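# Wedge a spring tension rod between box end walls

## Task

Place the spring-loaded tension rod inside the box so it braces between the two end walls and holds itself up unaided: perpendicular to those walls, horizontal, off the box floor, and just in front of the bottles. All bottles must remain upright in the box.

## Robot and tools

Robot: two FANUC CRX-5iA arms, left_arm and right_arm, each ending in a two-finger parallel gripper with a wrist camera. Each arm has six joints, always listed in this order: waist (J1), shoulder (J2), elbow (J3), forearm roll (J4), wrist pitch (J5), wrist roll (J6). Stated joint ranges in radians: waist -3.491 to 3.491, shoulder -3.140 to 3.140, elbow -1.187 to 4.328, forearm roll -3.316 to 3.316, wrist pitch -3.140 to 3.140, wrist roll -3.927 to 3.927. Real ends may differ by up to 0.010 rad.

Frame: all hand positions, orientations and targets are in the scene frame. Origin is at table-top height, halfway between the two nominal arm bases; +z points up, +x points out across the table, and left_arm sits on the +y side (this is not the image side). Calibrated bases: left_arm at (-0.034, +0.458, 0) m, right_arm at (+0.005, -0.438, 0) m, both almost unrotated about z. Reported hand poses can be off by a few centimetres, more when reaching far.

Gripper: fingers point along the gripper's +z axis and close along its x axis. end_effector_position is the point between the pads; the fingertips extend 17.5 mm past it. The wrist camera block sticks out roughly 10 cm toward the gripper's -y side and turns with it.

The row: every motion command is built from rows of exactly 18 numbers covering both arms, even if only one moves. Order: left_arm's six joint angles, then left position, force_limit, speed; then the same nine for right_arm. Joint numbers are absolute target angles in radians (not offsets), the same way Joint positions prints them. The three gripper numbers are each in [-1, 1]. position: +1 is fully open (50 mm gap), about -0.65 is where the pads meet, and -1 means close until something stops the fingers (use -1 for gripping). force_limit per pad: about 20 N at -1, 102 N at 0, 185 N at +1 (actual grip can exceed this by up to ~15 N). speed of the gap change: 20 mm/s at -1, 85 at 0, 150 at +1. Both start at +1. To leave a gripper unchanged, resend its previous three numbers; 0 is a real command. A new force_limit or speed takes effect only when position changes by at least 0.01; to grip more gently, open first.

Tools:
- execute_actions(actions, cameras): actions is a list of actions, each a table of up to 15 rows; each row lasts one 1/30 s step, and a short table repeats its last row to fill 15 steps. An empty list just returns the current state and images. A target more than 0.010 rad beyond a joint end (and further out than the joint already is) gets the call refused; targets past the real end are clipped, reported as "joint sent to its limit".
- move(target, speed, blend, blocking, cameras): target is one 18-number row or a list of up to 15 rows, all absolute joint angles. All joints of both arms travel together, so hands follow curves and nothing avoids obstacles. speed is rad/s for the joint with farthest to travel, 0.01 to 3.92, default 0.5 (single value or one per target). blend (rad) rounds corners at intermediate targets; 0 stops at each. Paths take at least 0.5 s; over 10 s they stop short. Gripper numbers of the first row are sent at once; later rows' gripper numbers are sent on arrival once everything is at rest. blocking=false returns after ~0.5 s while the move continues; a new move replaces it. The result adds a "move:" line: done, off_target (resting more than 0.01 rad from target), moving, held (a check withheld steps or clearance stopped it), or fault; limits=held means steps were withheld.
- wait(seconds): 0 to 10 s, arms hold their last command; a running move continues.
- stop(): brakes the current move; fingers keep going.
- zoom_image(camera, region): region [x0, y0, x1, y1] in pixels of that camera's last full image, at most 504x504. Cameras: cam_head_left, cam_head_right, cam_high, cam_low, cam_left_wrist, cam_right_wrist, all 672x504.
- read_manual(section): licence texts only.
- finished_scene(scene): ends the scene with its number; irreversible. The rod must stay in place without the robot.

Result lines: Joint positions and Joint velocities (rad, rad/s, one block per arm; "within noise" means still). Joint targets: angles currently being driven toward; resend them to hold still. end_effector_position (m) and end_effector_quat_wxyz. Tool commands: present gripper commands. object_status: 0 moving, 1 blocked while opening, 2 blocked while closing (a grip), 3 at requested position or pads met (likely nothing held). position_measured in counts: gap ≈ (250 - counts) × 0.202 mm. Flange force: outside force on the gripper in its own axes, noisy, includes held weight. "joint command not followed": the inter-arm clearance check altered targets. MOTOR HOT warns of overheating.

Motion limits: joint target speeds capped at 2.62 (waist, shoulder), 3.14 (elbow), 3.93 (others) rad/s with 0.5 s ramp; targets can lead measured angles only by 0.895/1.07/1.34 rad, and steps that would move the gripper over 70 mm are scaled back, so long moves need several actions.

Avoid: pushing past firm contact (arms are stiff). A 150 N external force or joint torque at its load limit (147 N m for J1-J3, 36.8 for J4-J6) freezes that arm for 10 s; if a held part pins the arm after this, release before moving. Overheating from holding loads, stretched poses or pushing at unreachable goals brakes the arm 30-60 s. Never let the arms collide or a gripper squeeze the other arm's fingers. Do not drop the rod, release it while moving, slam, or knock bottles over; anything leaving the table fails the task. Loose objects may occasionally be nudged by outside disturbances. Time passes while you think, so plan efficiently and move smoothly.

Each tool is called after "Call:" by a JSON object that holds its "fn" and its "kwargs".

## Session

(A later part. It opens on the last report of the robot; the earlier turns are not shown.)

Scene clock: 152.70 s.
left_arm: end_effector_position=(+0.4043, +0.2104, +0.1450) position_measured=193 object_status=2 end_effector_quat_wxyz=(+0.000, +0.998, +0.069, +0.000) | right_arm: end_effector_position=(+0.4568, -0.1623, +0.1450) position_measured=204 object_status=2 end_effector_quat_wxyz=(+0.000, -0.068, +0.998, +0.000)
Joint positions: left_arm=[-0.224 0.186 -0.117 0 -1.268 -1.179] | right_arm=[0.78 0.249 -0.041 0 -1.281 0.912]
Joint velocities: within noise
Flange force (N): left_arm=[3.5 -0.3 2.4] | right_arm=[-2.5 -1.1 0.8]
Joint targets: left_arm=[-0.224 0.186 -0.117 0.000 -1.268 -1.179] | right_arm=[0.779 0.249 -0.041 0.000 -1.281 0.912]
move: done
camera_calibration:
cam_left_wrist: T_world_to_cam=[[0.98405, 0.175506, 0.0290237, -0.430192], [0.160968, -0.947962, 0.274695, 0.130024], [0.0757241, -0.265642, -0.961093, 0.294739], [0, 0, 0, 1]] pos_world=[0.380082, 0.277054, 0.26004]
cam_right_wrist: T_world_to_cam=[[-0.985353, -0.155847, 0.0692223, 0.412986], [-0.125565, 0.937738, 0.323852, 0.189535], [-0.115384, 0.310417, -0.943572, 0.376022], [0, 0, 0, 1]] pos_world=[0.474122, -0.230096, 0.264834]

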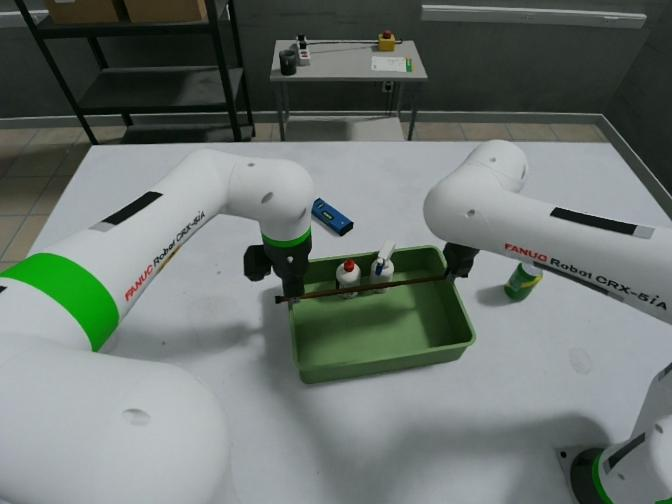

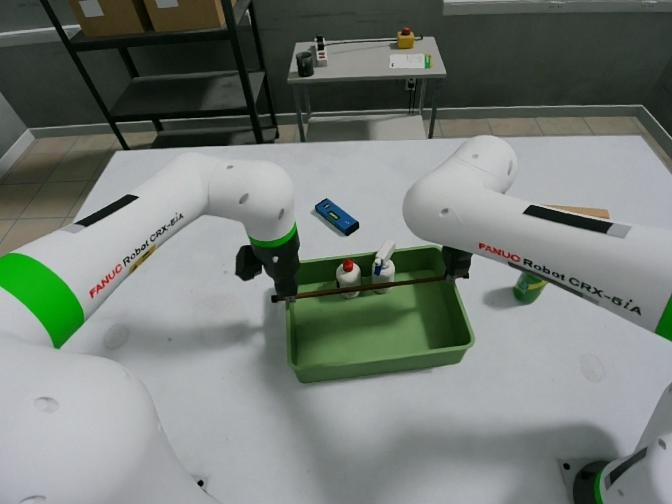

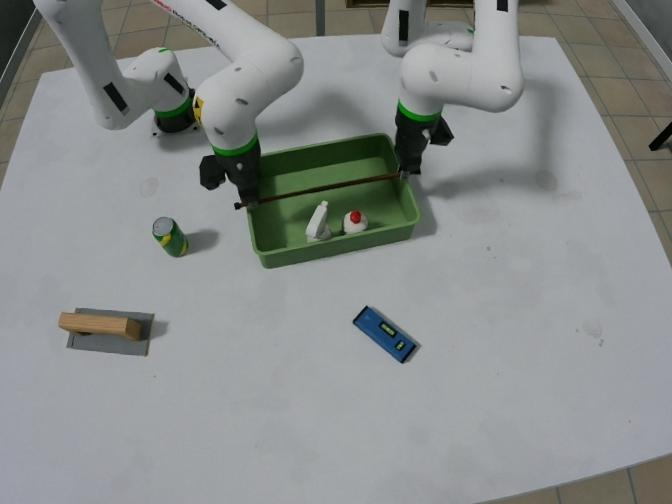

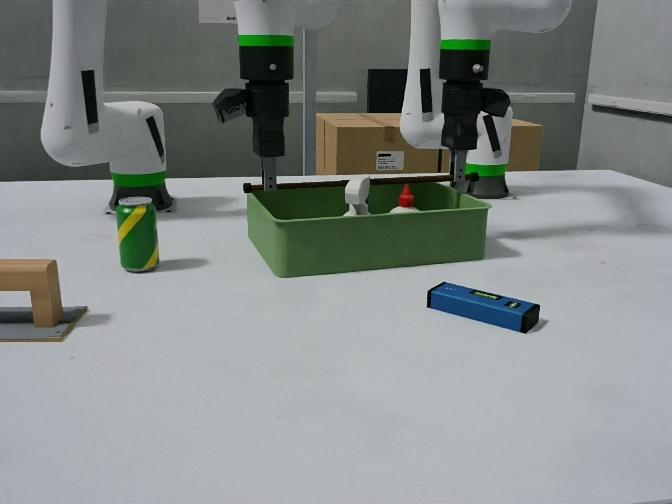

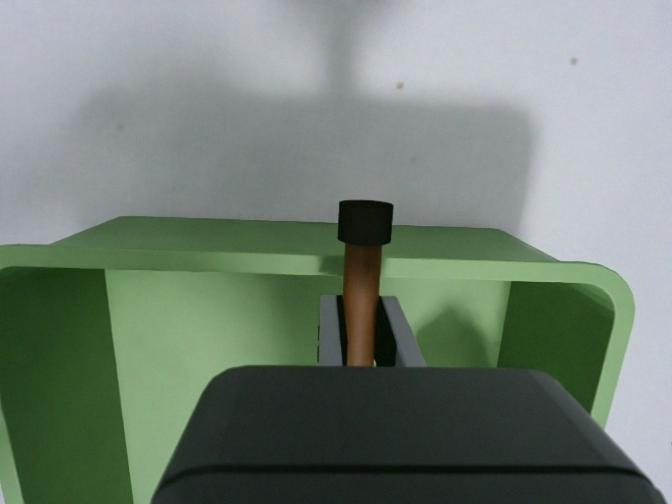

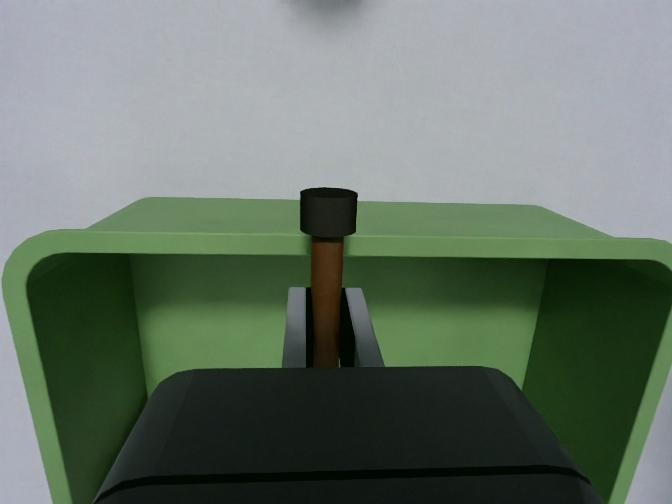

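Call:
{"fn": "move", "kwargs": {"target": [[-0.25834, 0.23974, -0.05227, 0, -1.27879, -1.14466, -1, -0.5, -1, 0.79926, 0.29203, 0.01372, 0, -1.29249, 0.89185, -1, -0.5, -1], [-0.28255, 0.29980, 0.02374, 0, -1.29474, -1.12045, -1, -0.5, -1, 0.81186, 0.34674, 0.08536, 0, -1.30942, 0.87925, -1, -0.5, -1]], "speed": 0.06}}

Call:
{"fn": "zoom_image", "kwargs": {"camera": "cam_high", "region": [215, 130, 425, 275]}}

Call:
{"fn": "zoom_image", "kwargs": {"camera": "cam_head_right", "region": [270, 220, 500, 390]}}

Call:
{"fn": "zoom_image", "kwargs": {"camera": "cam_head_left", "region": [300, 220, 450, 320]}}

Scene clock: 193.47 s.
left_arm: end_effector_position=(+0.4352, +0.1703, +0.1450) position_measured=193 object_status=2 end_effector_quat_wxyz=(+0.000, +0.998, +0.069, +0.000) | right_arm: end_effector_position=(+0.4758, -0.1173, +0.1450) position_measured=204 object_status=2 end_effector_quat_wxyz=(+0.000, -0.068, +0.998, +0.000)
Joint positions: left_arm=[-0.283 0.3 0.024 0 -1.295 -1.12] | right_arm=[0.812 0.347 0.085 0 -1.309 0.879]
Joint velocities: within noise
Flange force (N): left_arm=[3.9 -5.6 2.5] | right_arm=[-3.7 -6.8 1.7]
Joint targets: left_arm=[-0.283 0.300 0.024 0.000 -1.295 -1.120] | right_arm=[0.812 0.347 0.085 0.000 -1.309 0.879]
move: done
camera_calibration:
cam_left_wrist: T_world_to_cam=[[0.984035, 0.1756, 0.0289964, -0.453569], [0.161065, -0.947945, 0.274697, 0.0869924], [0.0757238, -0.265641, -0.961093, 0.281747], [0, 0, 0, 1]] pos_world=[0.410981, 0.236954, 0.26004]
cam_right_wrist: T_world_to_cam=[[-0.985356, -0.155825, 0.0692298, 0.438632], [-0.125542, 0.937742, 0.323851, 0.149732], [-0.115384, 0.310417, -0.943572, 0.364139], [0, 0, 0, 1]] pos_world=[0.493022, -0.185096, 0.264734]

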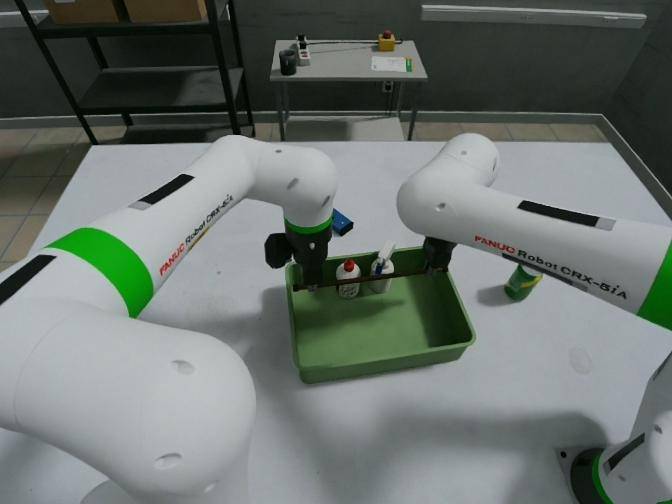

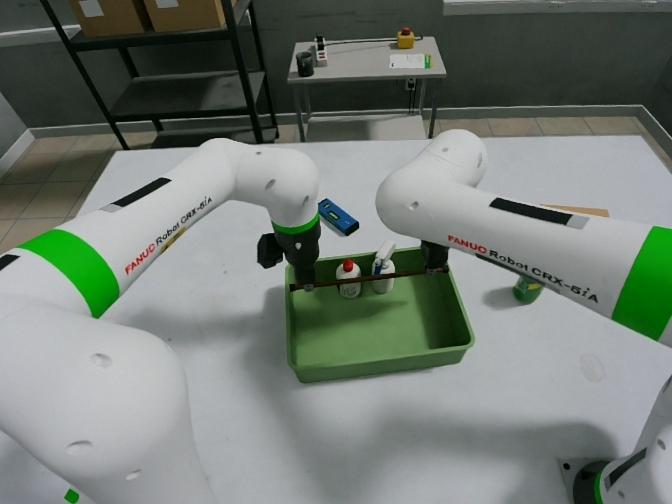

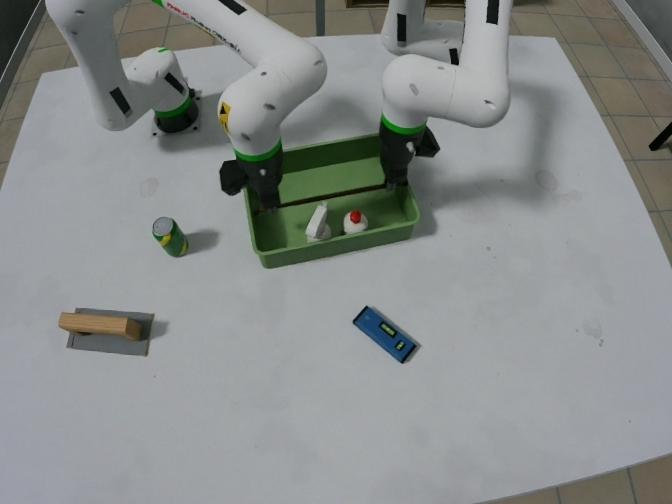

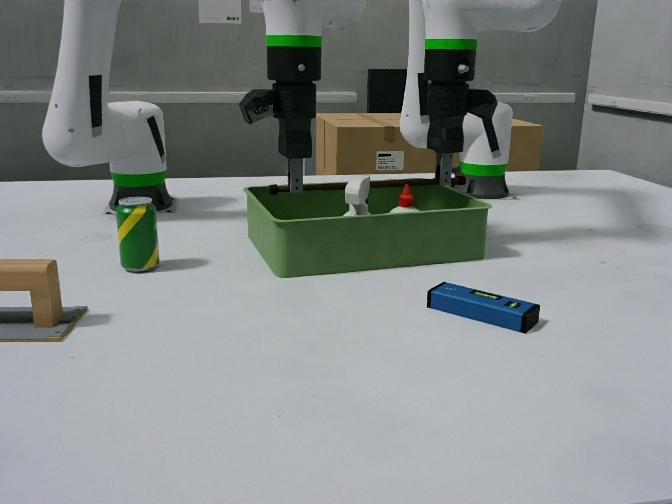

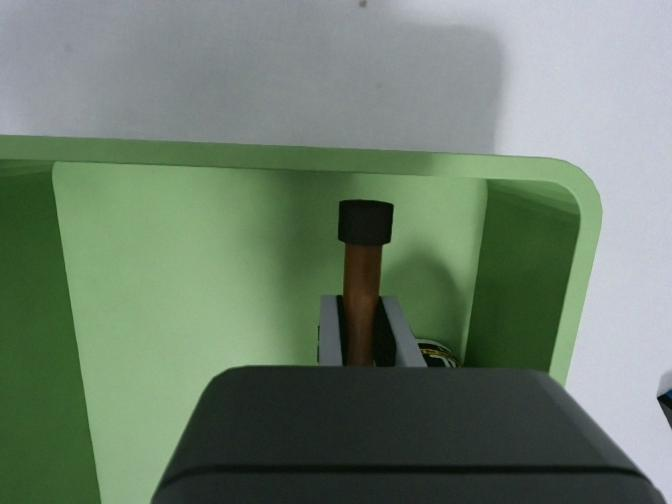

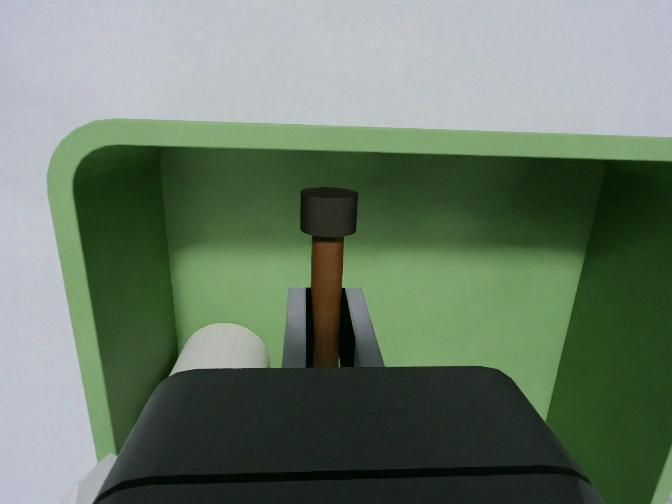

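Scaled by 2.400 from the camera's 672x504 image, which has a finer 960x720 frame.

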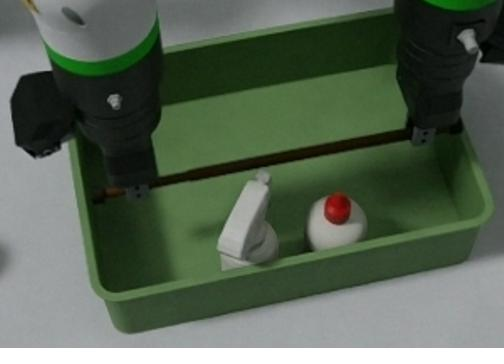

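Scaled by 2.191 from the camera's 672x504 image, which has a finer 960x720 frame.

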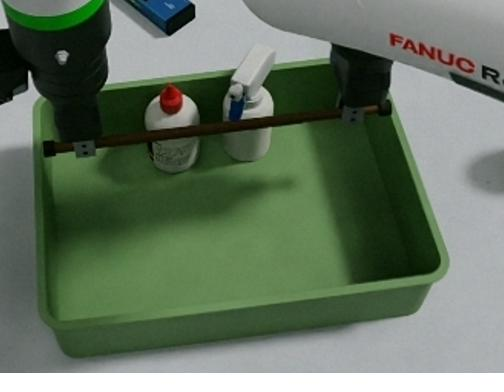

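Scaled by 3.360 from the camera's 672x504 image, which has a finer 960x720 frame.

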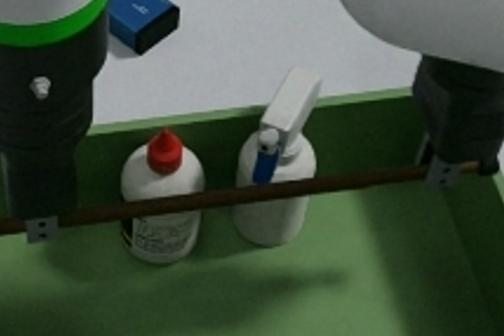

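Call:
{"fn": "move", "kwargs": {"target": [[-0.28255, 0.31803, -0.01346, 0, -1.23931, -1.12045, -1, -0.5, -1, 0.81186, 0.36411, 0.04810, 0, -1.25479, 0.87925, -1, -0.5, -1], [-0.28255, 0.33948, -0.04707, 0, -1.18424, -1.12045, -1, -0.5, -1, 0.81186, 0.38465, 0.01454, 0, -1.20068, 0.87925, -1, -0.5, -1], [-0.28255, 0.36436, -0.07751, 0, -1.12893, -1.12045, -1, -0.5, -1, 0.81186, 0.40848, -0.01592, 0, -1.14640, 0.87925, -1, -0.5, -1]], "speed": 0.08}}

Call:
{"fn": "zoom_image", "kwargs": {"camera": "cam_high", "region": [215, 130, 425, 275]}}

Call:
{"fn": "zoom_image", "kwargs": {"camera": "cam_head_right", "region": [270, 220, 500, 390]}}

Call:
{"fn": "zoom_image", "kwargs": {"camera": "cam_head_left", "region": [300, 220, 450, 320]}}

Call:
{"fn": "zoom_image", "kwargs": {"camera": "cam_head_right", "region": [320, 240, 420, 315]}}

Scene clock: 207.30 s.
left_arm: end_effector_position=(+0.4353, +0.1703, +0.0697) position_measured=193 object_status=2 end_effector_quat_wxyz=(+0.000, +0.998, +0.069, +0.000) | right_arm: end_effector_position=(+0.4758, -0.1173, +0.0697) position_measured=204 object_status=2 end_effector_quat_wxyz=(+0.000, -0.068, +0.998, +0.000)
Joint positions: left_arm=[-0.283 0.364 -0.077 0 -1.129 -1.12] | right_arm=[0.812 0.408 -0.016 0 -1.146 0.879]
Joint velocities: within noise
Flange force (N): left_arm=[4.5 -5.5 4.5] | right_arm=[-2.8 -7.0 2.7]
Joint targets: left_arm=[-0.283 0.364 -0.078 0.000 -1.129 -1.120] | right_arm=[0.812 0.408 -0.016 0.000 -1.146 0.879]
move: done
camera_calibration:
cam_left_wrist: T_world_to_cam=[[0.98405, 0.175506, 0.0290237, -0.451474], [0.160968, -0.947962, 0.274695, 0.107705], [0.0757241, -0.265642, -0.961093, 0.209369], [0, 0, 0, 1]] pos_world=[0.411082, 0.236954, 0.18474]
cam_right_wrist: T_world_to_cam=[[-0.985353, -0.155847, 0.0692223, 0.443834], [-0.125565, 0.937738, 0.323852, 0.174096], [-0.115384, 0.310417, -0.943572, 0.293183], [0, 0, 0, 1]] pos_world=[0.493022, -0.185096, 0.189534]

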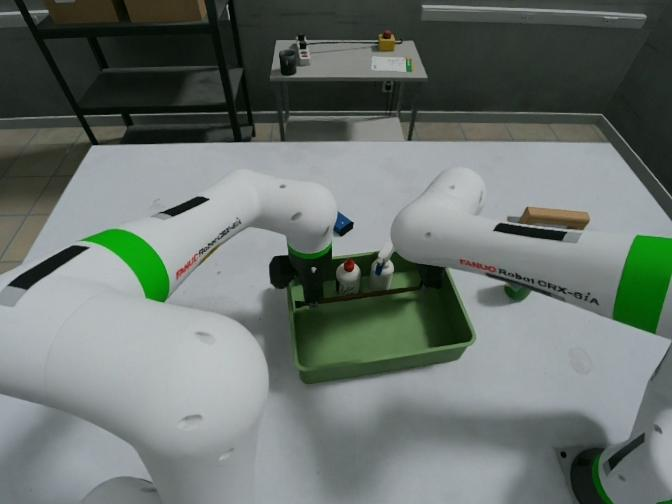

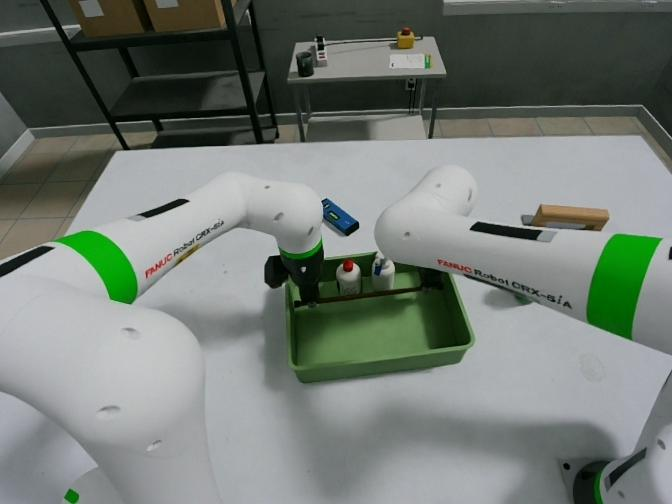

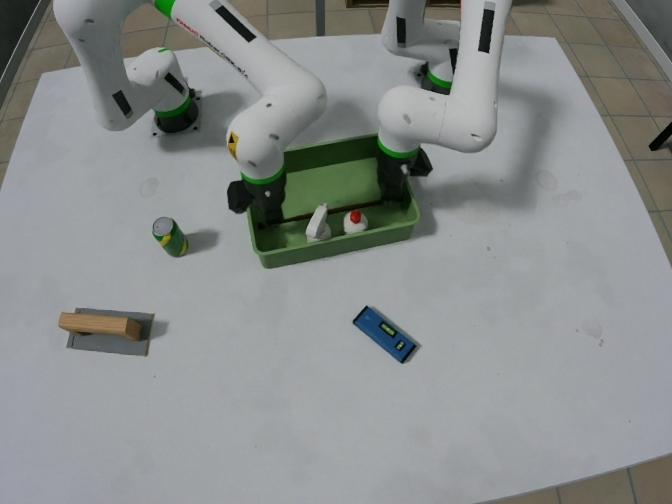

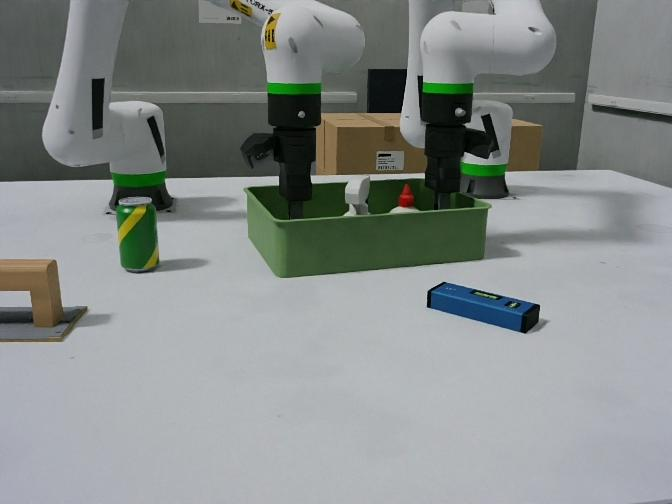

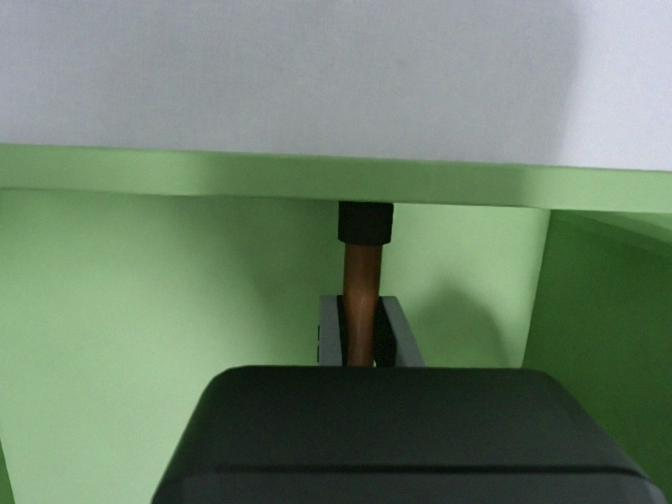

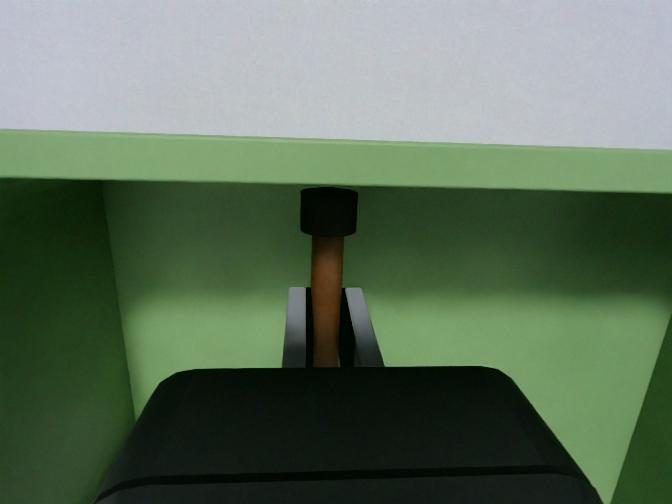

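Scaled by 2.400 from the camera's 672x504 image, which has a finer 960x720 frame.

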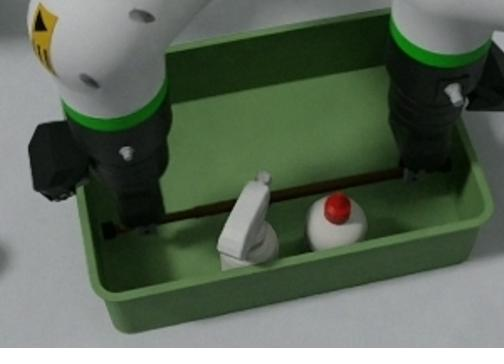

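Scaled by 2.191 from the camera's 672x504 image, which has a finer 960x720 frame.

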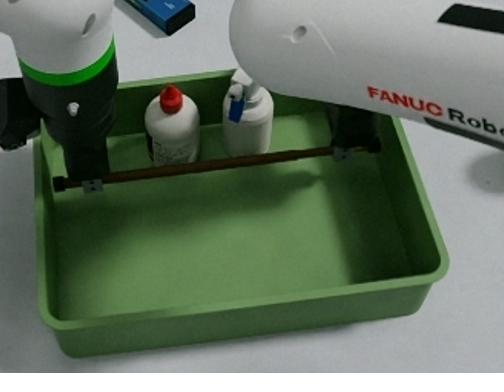

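Scaled by 3.360 from the camera's 672x504 image, which has a finer 960x720 frame.

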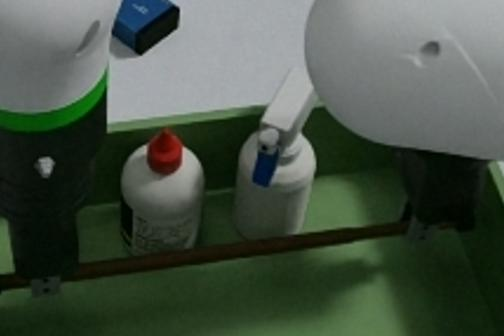

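Scaled by 5.040 from the camera's 672x504 image, which has a finer 960x720 frame.

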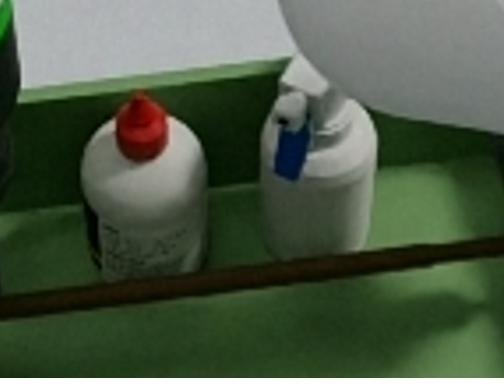

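Call:
{"fn": "move", "kwargs": {"target": [[-0.27142, 0.38916, -0.04316, 0, -1.13848, -1.13158, -1, -0.5, -1, 0.79617, 0.43731, 0.02524, 0, -1.15872, 0.89494, -1, -0.5, -1]], "speed": 0.05}}

Scene clock: 231.07 s.
left_arm: end_effector_position=(+0.4491, +0.1722, +0.0697) position_measured=193 object_status=2 end_effector_quat_wxyz=(+0.000, +0.998, +0.069, +0.000) | right_arm: end_effector_position=(+0.4896, -0.1153, +0.0697) position_measured=204 object_status=2 end_effector_quat_wxyz=(+0.000, -0.068, +0.998, +0.000)
Joint positions: left_arm=[-0.271 0.389 -0.043 0 -1.138 -1.132] | right_arm=[0.796 0.437 0.025 0 -1.159 0.895]
Joint velocities: within noise
Flange force (N): left_arm=[4.6 -5.0 3.2] | right_arm=[-2.5 -6.9 2.5]
Joint targets: left_arm=[-0.271 0.389 -0.043 0.000 -1.138 -1.132] | right_arm=[0.796 0.437 0.025 0.000 -1.159 0.895]
move: done
camera_calibration:
cam_left_wrist: T_world_to_cam=[[0.984042, 0.175573, 0.0289019, -0.465374], [0.161066, -0.947949, 0.274682, 0.10727], [0.0756243, -0.265643, -0.961101, 0.208777], [0, 0, 0, 1]] pos_world=[0.424881, 0.238854, 0.184641]
cam_right_wrist: T_world_to_cam=[[-0.985356, -0.155825, 0.0692298, 0.457854], [-0.125542, 0.937742, 0.323851, 0.173988], [-0.115384, 0.310417, -0.943572, 0.294071], [0, 0, 0, 1]] pos_world=[0.506922, -0.183096, 0.189434]

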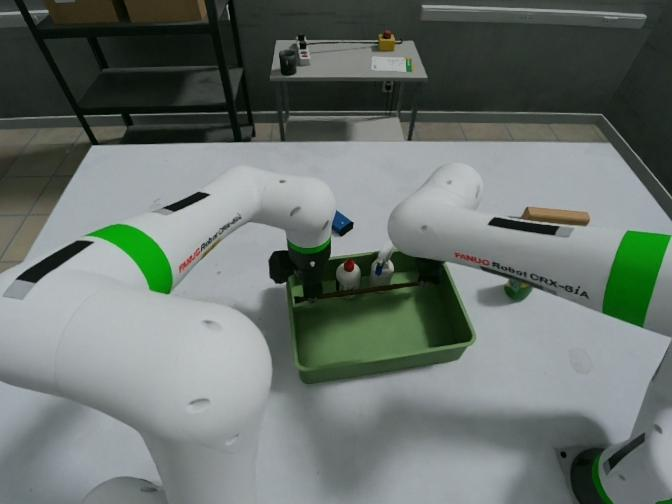

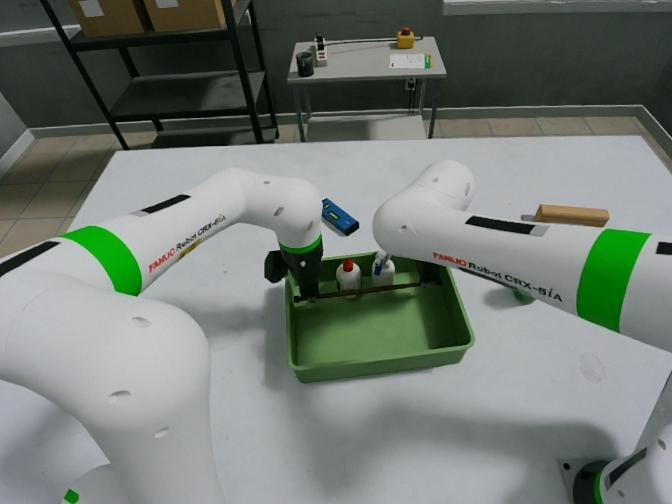

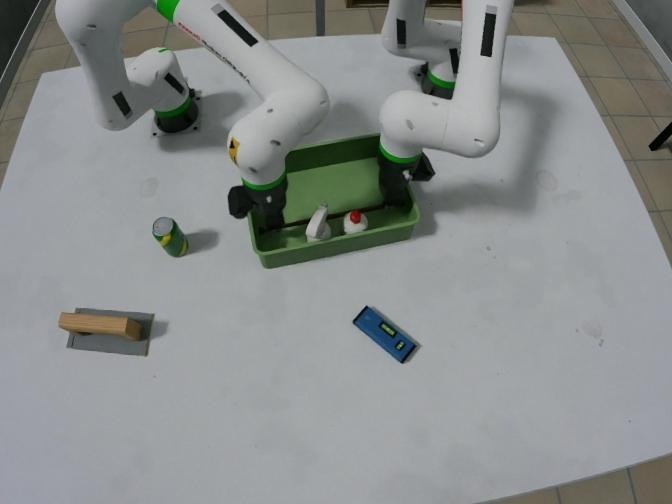

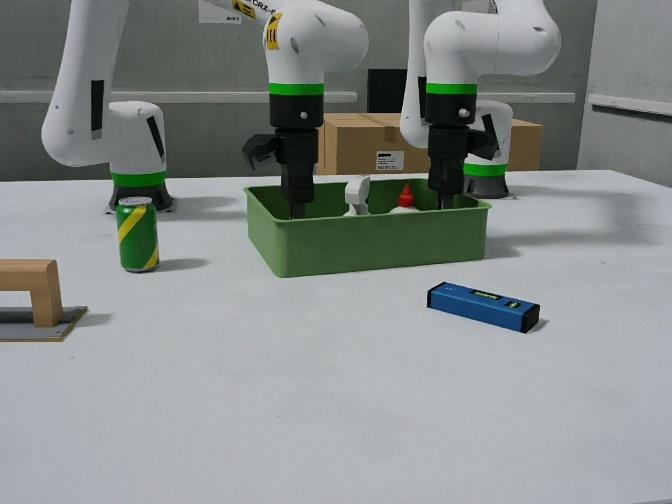

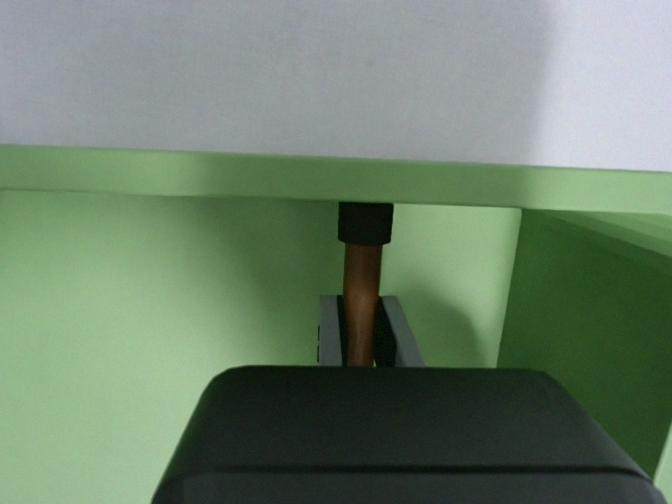

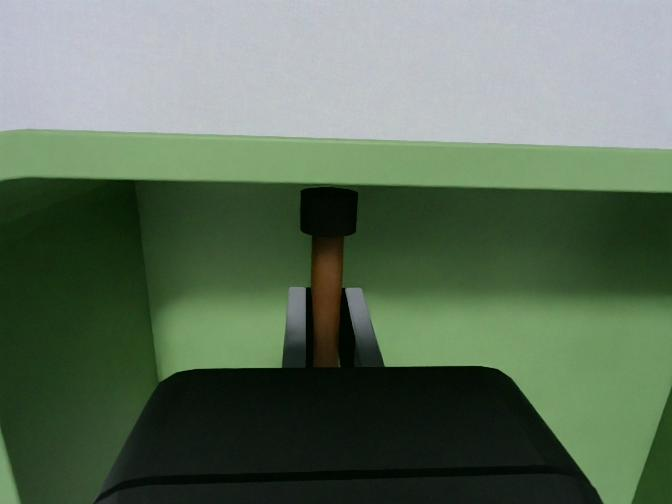

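Call:
{"fn": "zoom_image", "kwargs": {"camera": "cam_head_right", "region": [270, 230, 490, 390]}}

Call:
{"fn": "zoom_image", "kwargs": {"camera": "cam_high", "region": [230, 120, 450, 280]}}

Scaled by 2.291 from the camera's 672x504 image, which has a finer 960x720 frame.

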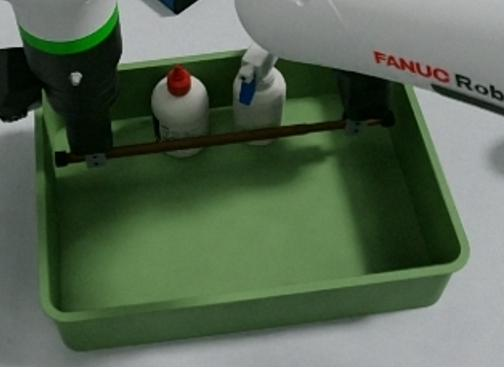

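Scaled by 2.291 from the camera's 672x504 image, which has a finer 960x720 frame.

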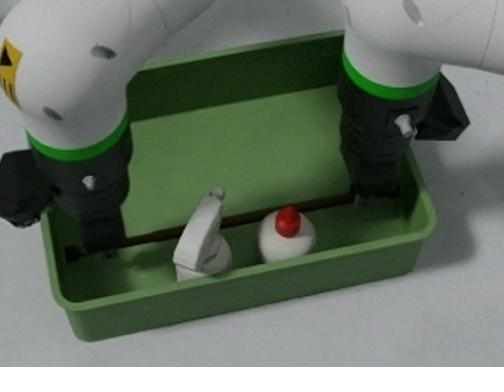

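Call:
{"fn": "move", "kwargs": {"target": [[-0.26309, 0.38205, -0.05306, 0, -1.13569, -1.13991, -1, -0.5, -1, 0.78924, 0.43240, 0.01817, 0, -1.15656, 0.90186, -1, -0.5, -1]], "speed": 0.02, "cameras": ["cam_left_wrist", "cam_right_wrist"]}}

Scene clock: 236.37 s.
left_arm: end_effector_position=(+0.4484, +0.1772, +0.0697) position_measured=193 object_status=2 end_effector_quat_wxyz=(+0.000, +0.998, +0.069, +0.000) | right_arm: end_effector_position=(+0.4903, -0.1202, +0.0697) position_measured=204 object_status=2 end_effector_quat_wxyz=(+0.000, -0.068, +0.998, +0.000)
Joint positions: left_arm=[-0.263 0.382 -0.053 0 -1.136 -1.14] | right_arm=[0.789 0.432 0.018 0 -1.157 0.902]
Joint velocities: within noise
Flange force (N): left_arm=[4.2 -3.7 3.7] | right_arm=[-3.2 -5.5 2.5]
Joint targets: left_arm=[-0.263 0.382 -0.053 0.000 -1.136 -1.140] | right_arm=[0.789 0.432 0.018 0.000 -1.157 0.902]
move: done
camera_calibration:
cam_left_wrist: T_world_to_cam=[[0.984035, 0.1756, 0.0289964, -0.465584], [0.161065, -0.947945, 0.274697, 0.112119], [0.0757238, -0.265641, -0.961093, 0.210114], [0, 0, 0, 1]] pos_world=[0.424181, 0.243854, 0.18464]
cam_right_wrist: T_world_to_cam=[[-0.985356, -0.155825, 0.0692298, 0.457764], [-0.125542, 0.937742, 0.323851, 0.178765], [-0.115384, 0.310417, -0.943572, 0.295704], [0, 0, 0, 1]] pos_world=[0.507622, -0.188096, 0.189434]
Images, in order (width x height): cam_left_wrist 672x504, cam_right_wrist 672x504.

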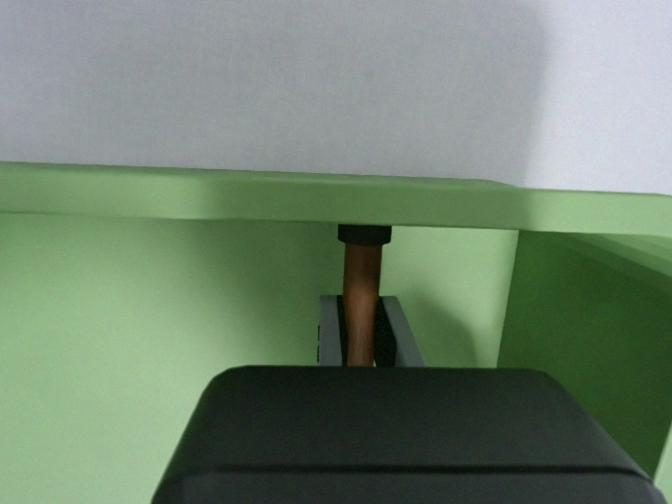

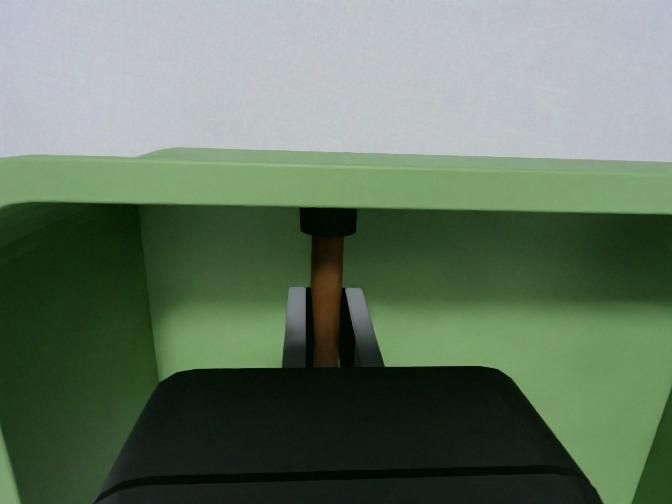

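Call:
{"fn": "move", "kwargs": {"target": [[-0.26309, 0.38205, -0.05306, 0, -1.13569, -1.13991, -1, -0.5, -1, 0.78647, 0.43044, 0.01534, 0, -1.15570, 0.90463, -1, -0.5, -1]], "speed": 0.02, "cameras": []}}

Call:
{"fn": "move", "kwargs": {"target": [[-0.26309, 0.38205, -0.05306, 0, -1.13569, -1.13991, -1, -0.5, -1, 0.78508, 0.42946, 0.01393, 0, -1.15527, 0.90601, -1, -0.5, -1]], "speed": 0.02, "cameras": []}}

Call:
{"fn": "move", "kwargs": {"target": [[-0.26309, 0.38205, -0.05306, 0, -1.13569, -1.13991, -1, -0.5, -1, 0.78370, 0.42848, 0.01251, 0, -1.15484, 0.90740, -1, -0.5, -1]], "speed": 0.02, "cameras": []}}

Scene clock: 241.93 s.
left_arm: end_effector_position=(+0.4484, +0.1772, +0.0697) position_measured=193 object_status=2 end_effector_quat_wxyz=(+0.000, +0.998, +0.069, +0.000) | right_arm: end_effector_position=(+0.4906, -0.1222, +0.0697) position_measured=204 object_status=2 end_effector_quat_wxyz=(+0.000, -0.068, +0.998, +0.000)
Joint positions: left_arm=[-0.263 0.382 -0.053 0 -1.136 -1.14] | right_arm=[0.786 0.43 0.015 0 -1.156 0.905]
Joint velocities: within noise
Flange force (N): left_arm=[4.6 -4.2 4.1] | right_arm=[-3.8 -5.0 2.8]
Joint targets: left_arm=[-0.263 0.382 -0.053 0.000 -1.136 -1.140] | right_arm=[0.786 0.430 0.015 0.000 -1.156 0.905]
move: done
No camera images: "cameras" was empty.

Scene clock: 242.63 s.
left_arm: end_effector_position=(+0.4484, +0.1772, +0.0697) position_measured=193 object_status=2 end_effector_quat_wxyz=(+0.000, +0.998, +0.069, +0.000) | right_arm: end_effector_position=(+0.4907, -0.1232, +0.0697) position_measured=204 object_status=2 end_effector_quat_wxyz=(+0.000, -0.068, +0.998, +0.000)
Joint positions: left_arm=[-0.263 0.382 -0.053 0 -1.136 -1.14] | right_arm=[0.785 0.429 0.014 0 -1.155 0.906]
Joint velocities: within noise
Flange force (N): left_arm=[4.0 -4.1 3.9] | right_arm=[-3.7 -5.3 2.8]
Joint targets: left_arm=[-0.263 0.382 -0.053 0.000 -1.136 -1.140] | right_arm=[0.785 0.429 0.014 0.000 -1.155 0.906]
move: done
No camera images: "cameras" was empty.

Scene clock: 243.33 s.
left_arm: end_effector_position=(+0.4484, +0.1772, +0.0697) position_measured=193 object_status=2 end_effector_quat_wxyz=(+0.000, +0.998, +0.069, +0.000) | right_arm: end_effector_position=(+0.4908, -0.1242, +0.0697) position_measured=204 object_status=2 end_effector_quat_wxyz=(+0.000, -0.068, +0.998, +0.000)
Joint positions: left_arm=[-0.263 0.382 -0.053 0 -1.136 -1.14] | right_arm=[0.784 0.428 0.013 0 -1.155 0.907]
Joint velocities: within noise
Flange force (N): left_arm=[4.0 -3.9 4.0] | right_arm=[-3.3 -5.5 2.5]
Joint targets: left_arm=[-0.263 0.382 -0.053 0.000 -1.136 -1.140] | right_arm=[0.784 0.428 0.013 0.000 -1.155 0.907]
move: done
No camera images: "cameras" was empty.

Call:
{"fn": "move", "kwargs": {"target": [[-0.26309, 0.38205, -0.05306, 0, -1.13569, -1.13991, -1, -0.5, -1, 0.78231, 0.42750, 0.01110, 0, -1.15441, 0.90878, -1, -0.5, -1]], "speed": 0.02, "cameras": []}}

Call:
{"fn": "move", "kwargs": {"target": [[-0.26309, 0.38205, -0.05306, 0, -1.13569, -1.13991, -1, -0.5, -1, 0.78162, 0.42701, 0.01039, 0, -1.15419, 0.90947, -1, -0.5, -1]], "speed": 0.02, "cameras": ["cam_right_wrist"]}}

Scene clock: 247.03 s.
left_arm: end_effector_position=(+0.4484, +0.1772, +0.0697) position_measured=193 object_status=2 end_effector_quat_wxyz=(+0.000, +0.998, +0.069, +0.000) | right_arm: end_effector_position=(+0.4910, -0.1252, +0.0697) position_measured=204 object_status=2 end_effector_quat_wxyz=(+0.000, -0.068, +0.998, +0.000)
Joint positions: left_arm=[-0.263 0.382 -0.053 0 -1.136 -1.14] | right_arm=[0.782 0.428 0.011 0 -1.154 0.909]
Joint velocities: within noise
Flange force (N): left_arm=[4.0 -4.3 4.4] | right_arm=[-3.6 -4.4 2.8]
Joint targets: left_arm=[-0.263 0.382 -0.053 0.000 -1.136 -1.140] | right_arm=[0.782 0.427 0.011 0.000 -1.154 0.909]
move: done
No camera images: "cameras" was empty.

Scene clock: 247.73 s.
left_arm: end_effector_position=(+0.4484, +0.1772, +0.0697) position_measured=193 object_status=2 end_effector_quat_wxyz=(+0.000, +0.998, +0.069, +0.000) | right_arm: end_effector_position=(+0.4910, -0.1257, +0.0697) position_measured=204 object_status=2 end_effector_quat_wxyz=(+0.000, -0.068, +0.998, +0.000)
Joint positions: left_arm=[-0.263 0.382 -0.053 0 -1.136 -1.14] | right_arm=[0.782 0.427 0.01 0 -1.154 0.909]
Joint velocities: within noise
Flange force (N): left_arm=[3.9 -3.8 4.2] | right_arm=[-3.2 -4.1 2.7]
Joint targets: left_arm=[-0.263 0.382 -0.053 0.000 -1.136 -1.140] | right_arm=[0.782 0.427 0.010 0.000 -1.154 0.909]
move: done
camera_calibration:
cam_right_wrist: T_world_to_cam=[[-0.985356, -0.155825, 0.0692298, 0.457612], [-0.125542, 0.937742, 0.323851, 0.183916], [-0.115384, 0.310417, -0.943572, 0.297461], [0, 0, 0, 1]] pos_world=[0.508322, -0.193496, 0.189434]
Images, in order (width x height): cam_right_wrist 672x504.

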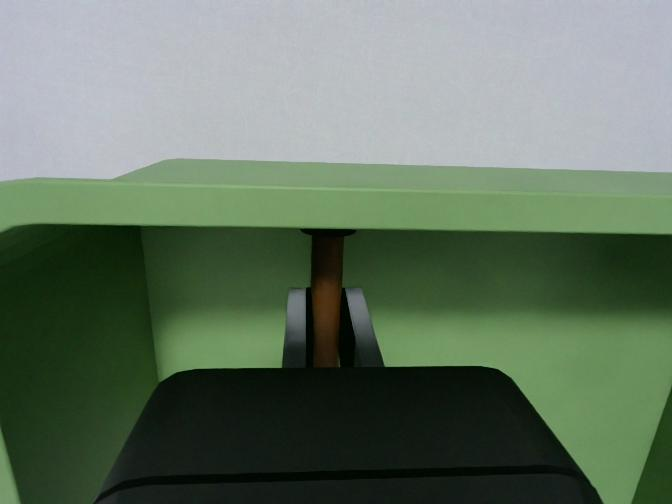

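Call:
{"fn": "move", "kwargs": {"target": [[-0.26309, 0.38205, -0.05306, 0, -1.13569, -1.13991, -1, -0.5, -1, 0.78093, 0.42652, 0.00968, 0, -1.15398, 0.91016, -1, -0.5, -1]], "speed": 0.02, "cameras": []}}

Call:
{"fn": "move", "kwargs": {"target": [[-0.26309, 0.38205, -0.05306, 0, -1.13569, -1.13991, -1, -0.5, -1, 0.78024, 0.42603, 0.00898, 0, -1.15376, 0.91085, -1, -0.5, -1]], "speed": 0.02, "cameras": ["cam_right_wrist", "cam_left_wrist"]}}

Scene clock: 252.70 s.
left_arm: end_effector_position=(+0.4484, +0.1772, +0.0697) position_measured=193 object_status=2 end_effector_quat_wxyz=(+0.000, +0.998, +0.069, +0.000) | right_arm: end_effector_position=(+0.4911, -0.1262, +0.0697) position_measured=204 object_status=2 end_effector_quat_wxyz=(+0.000, -0.068, +0.998, +0.000)
Joint positions: left_arm=[-0.263 0.382 -0.053 0 -1.136 -1.14] | right_arm=[0.781 0.427 0.01 0 -1.154 0.91]
Joint velocities: within noise
Flange force (N): left_arm=[4.0 -4.2 3.8] | right_arm=[-3.2 -4.2 2.3]
Joint targets: left_arm=[-0.263 0.382 -0.053 0.000 -1.136 -1.140] | right_arm=[0.781 0.427 0.010 0.000 -1.154 0.910]
move: done
No camera images: "cameras" was empty.

Scene clock: 253.40 s.
left_arm: end_effector_position=(+0.4484, +0.1772, +0.0697) position_measured=193 object_status=2 end_effector_quat_wxyz=(+0.000, +0.998, +0.069, +0.000) | right_arm: end_effector_position=(+0.4912, -0.1267, +0.0697) position_measured=204 object_status=2 end_effector_quat_wxyz=(+0.000, -0.068, +0.998, +0.000)
Joint positions: left_arm=[-0.263 0.382 -0.053 0 -1.136 -1.14] | right_arm=[0.78 0.426 0.009 0 -1.154 0.911]
Joint velocities: within noise
Flange force (N): left_arm=[4.2 -3.8 3.9] | right_arm=[-3.5 -4.3 2.5]
Joint targets: left_arm=[-0.263 0.382 -0.053 0.000 -1.136 -1.140] | right_arm=[0.780 0.426 0.009 0.000 -1.154 0.911]
move: done
camera_calibration:
cam_left_wrist: T_world_to_cam=[[0.984035, 0.1756, 0.0289964, -0.465584], [0.161065, -0.947945, 0.274697, 0.112119], [0.0757238, -0.265641, -0.961093, 0.210114], [0, 0, 0, 1]] pos_world=[0.424181, 0.243854, 0.18464]
cam_right_wrist: T_world_to_cam=[[-0.985356, -0.155825, 0.0692298, 0.457555], [-0.125542, 0.937742, 0.323851, 0.184866], [-0.115384, 0.310417, -0.943572, 0.297783], [0, 0, 0, 1]] pos_world=[0.508422, -0.194496, 0.189434]
Images, in order (width x height): cam_left_wrist 672x504, cam_right_wrist 672x504.

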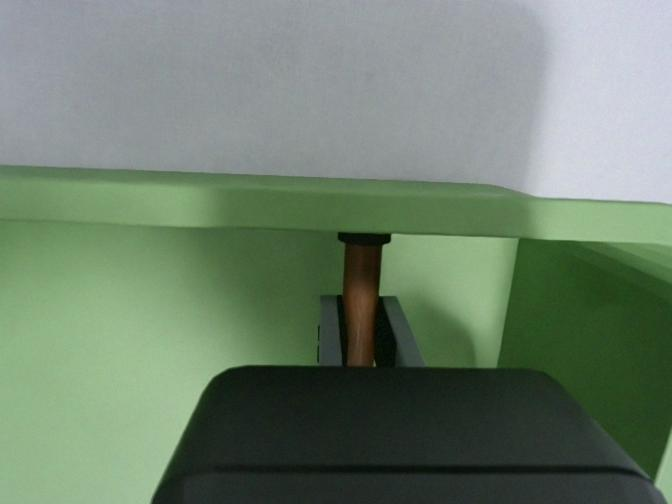

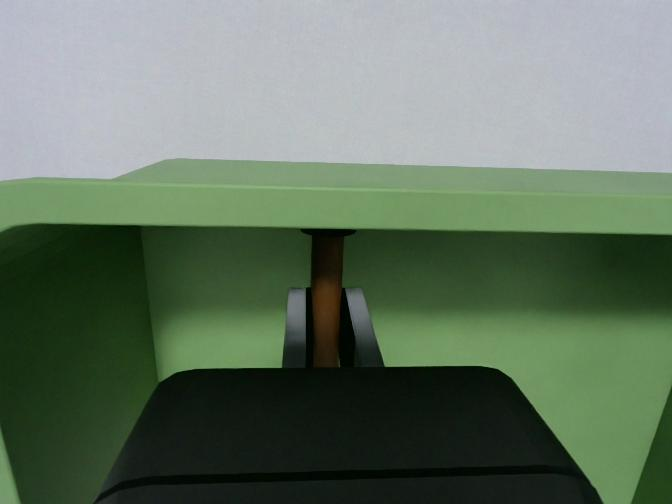

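Call:
{"fn": "move", "kwargs": {"target": [[-0.26142, 0.38063, -0.05504, 0, -1.13513, -1.14158, -1, -0.5, -1, 0.78024, 0.42603, 0.00898, 0, -1.15376, 0.91085, -1, -0.5, -1]], "speed": 0.02, "cameras": ["cam_left_wrist"]}}

Scene clock: 258.97 s.
left_arm: end_effector_position=(+0.4483, +0.1781, +0.0697) position_measured=193 object_status=2 end_effector_quat_wxyz=(+0.000, +0.998, +0.069, +0.000) | right_arm: end_effector_position=(+0.4912, -0.1267, +0.0697) position_measured=204 object_status=2 end_effector_quat_wxyz=(+0.000, -0.068, +0.998, +0.000)
Joint positions: left_arm=[-0.261 0.381 -0.055 0 -1.135 -1.142] | right_arm=[0.78 0.426 0.009 0 -1.154 0.911]
Joint velocities: within noise
Flange force (N): left_arm=[4.0 6.9 6.3] | right_arm=[-2.8 5.6 1.5]
Joint targets: left_arm=[-0.261 0.381 -0.055 0.000 -1.135 -1.142] | right_arm=[0.780 0.426 0.009 0.000 -1.154 0.911]
move: done
camera_calibration:
cam_left_wrist: T_world_to_cam=[[0.984034, 0.175601, 0.0289987, -0.465661], [0.161063, -0.947937, 0.274724, 0.113077], [0.0757307, -0.265667, -0.961086, 0.210389], [0, 0, 0, 1]] pos_world=[0.424081, 0.244854, 0.18464]
Images, in order (width x height): cam_left_wrist 672x504.

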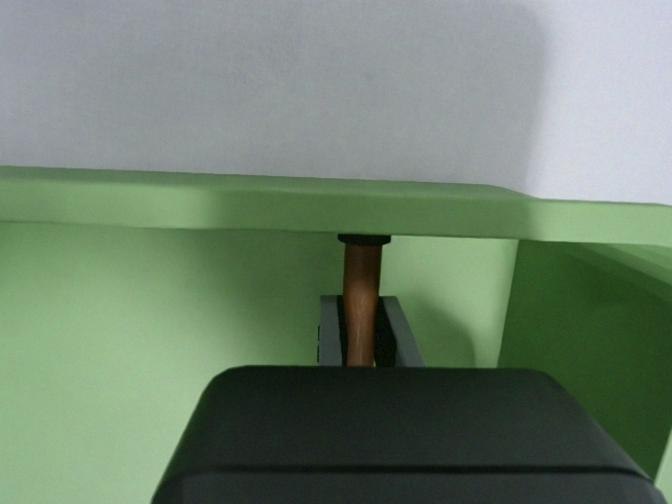

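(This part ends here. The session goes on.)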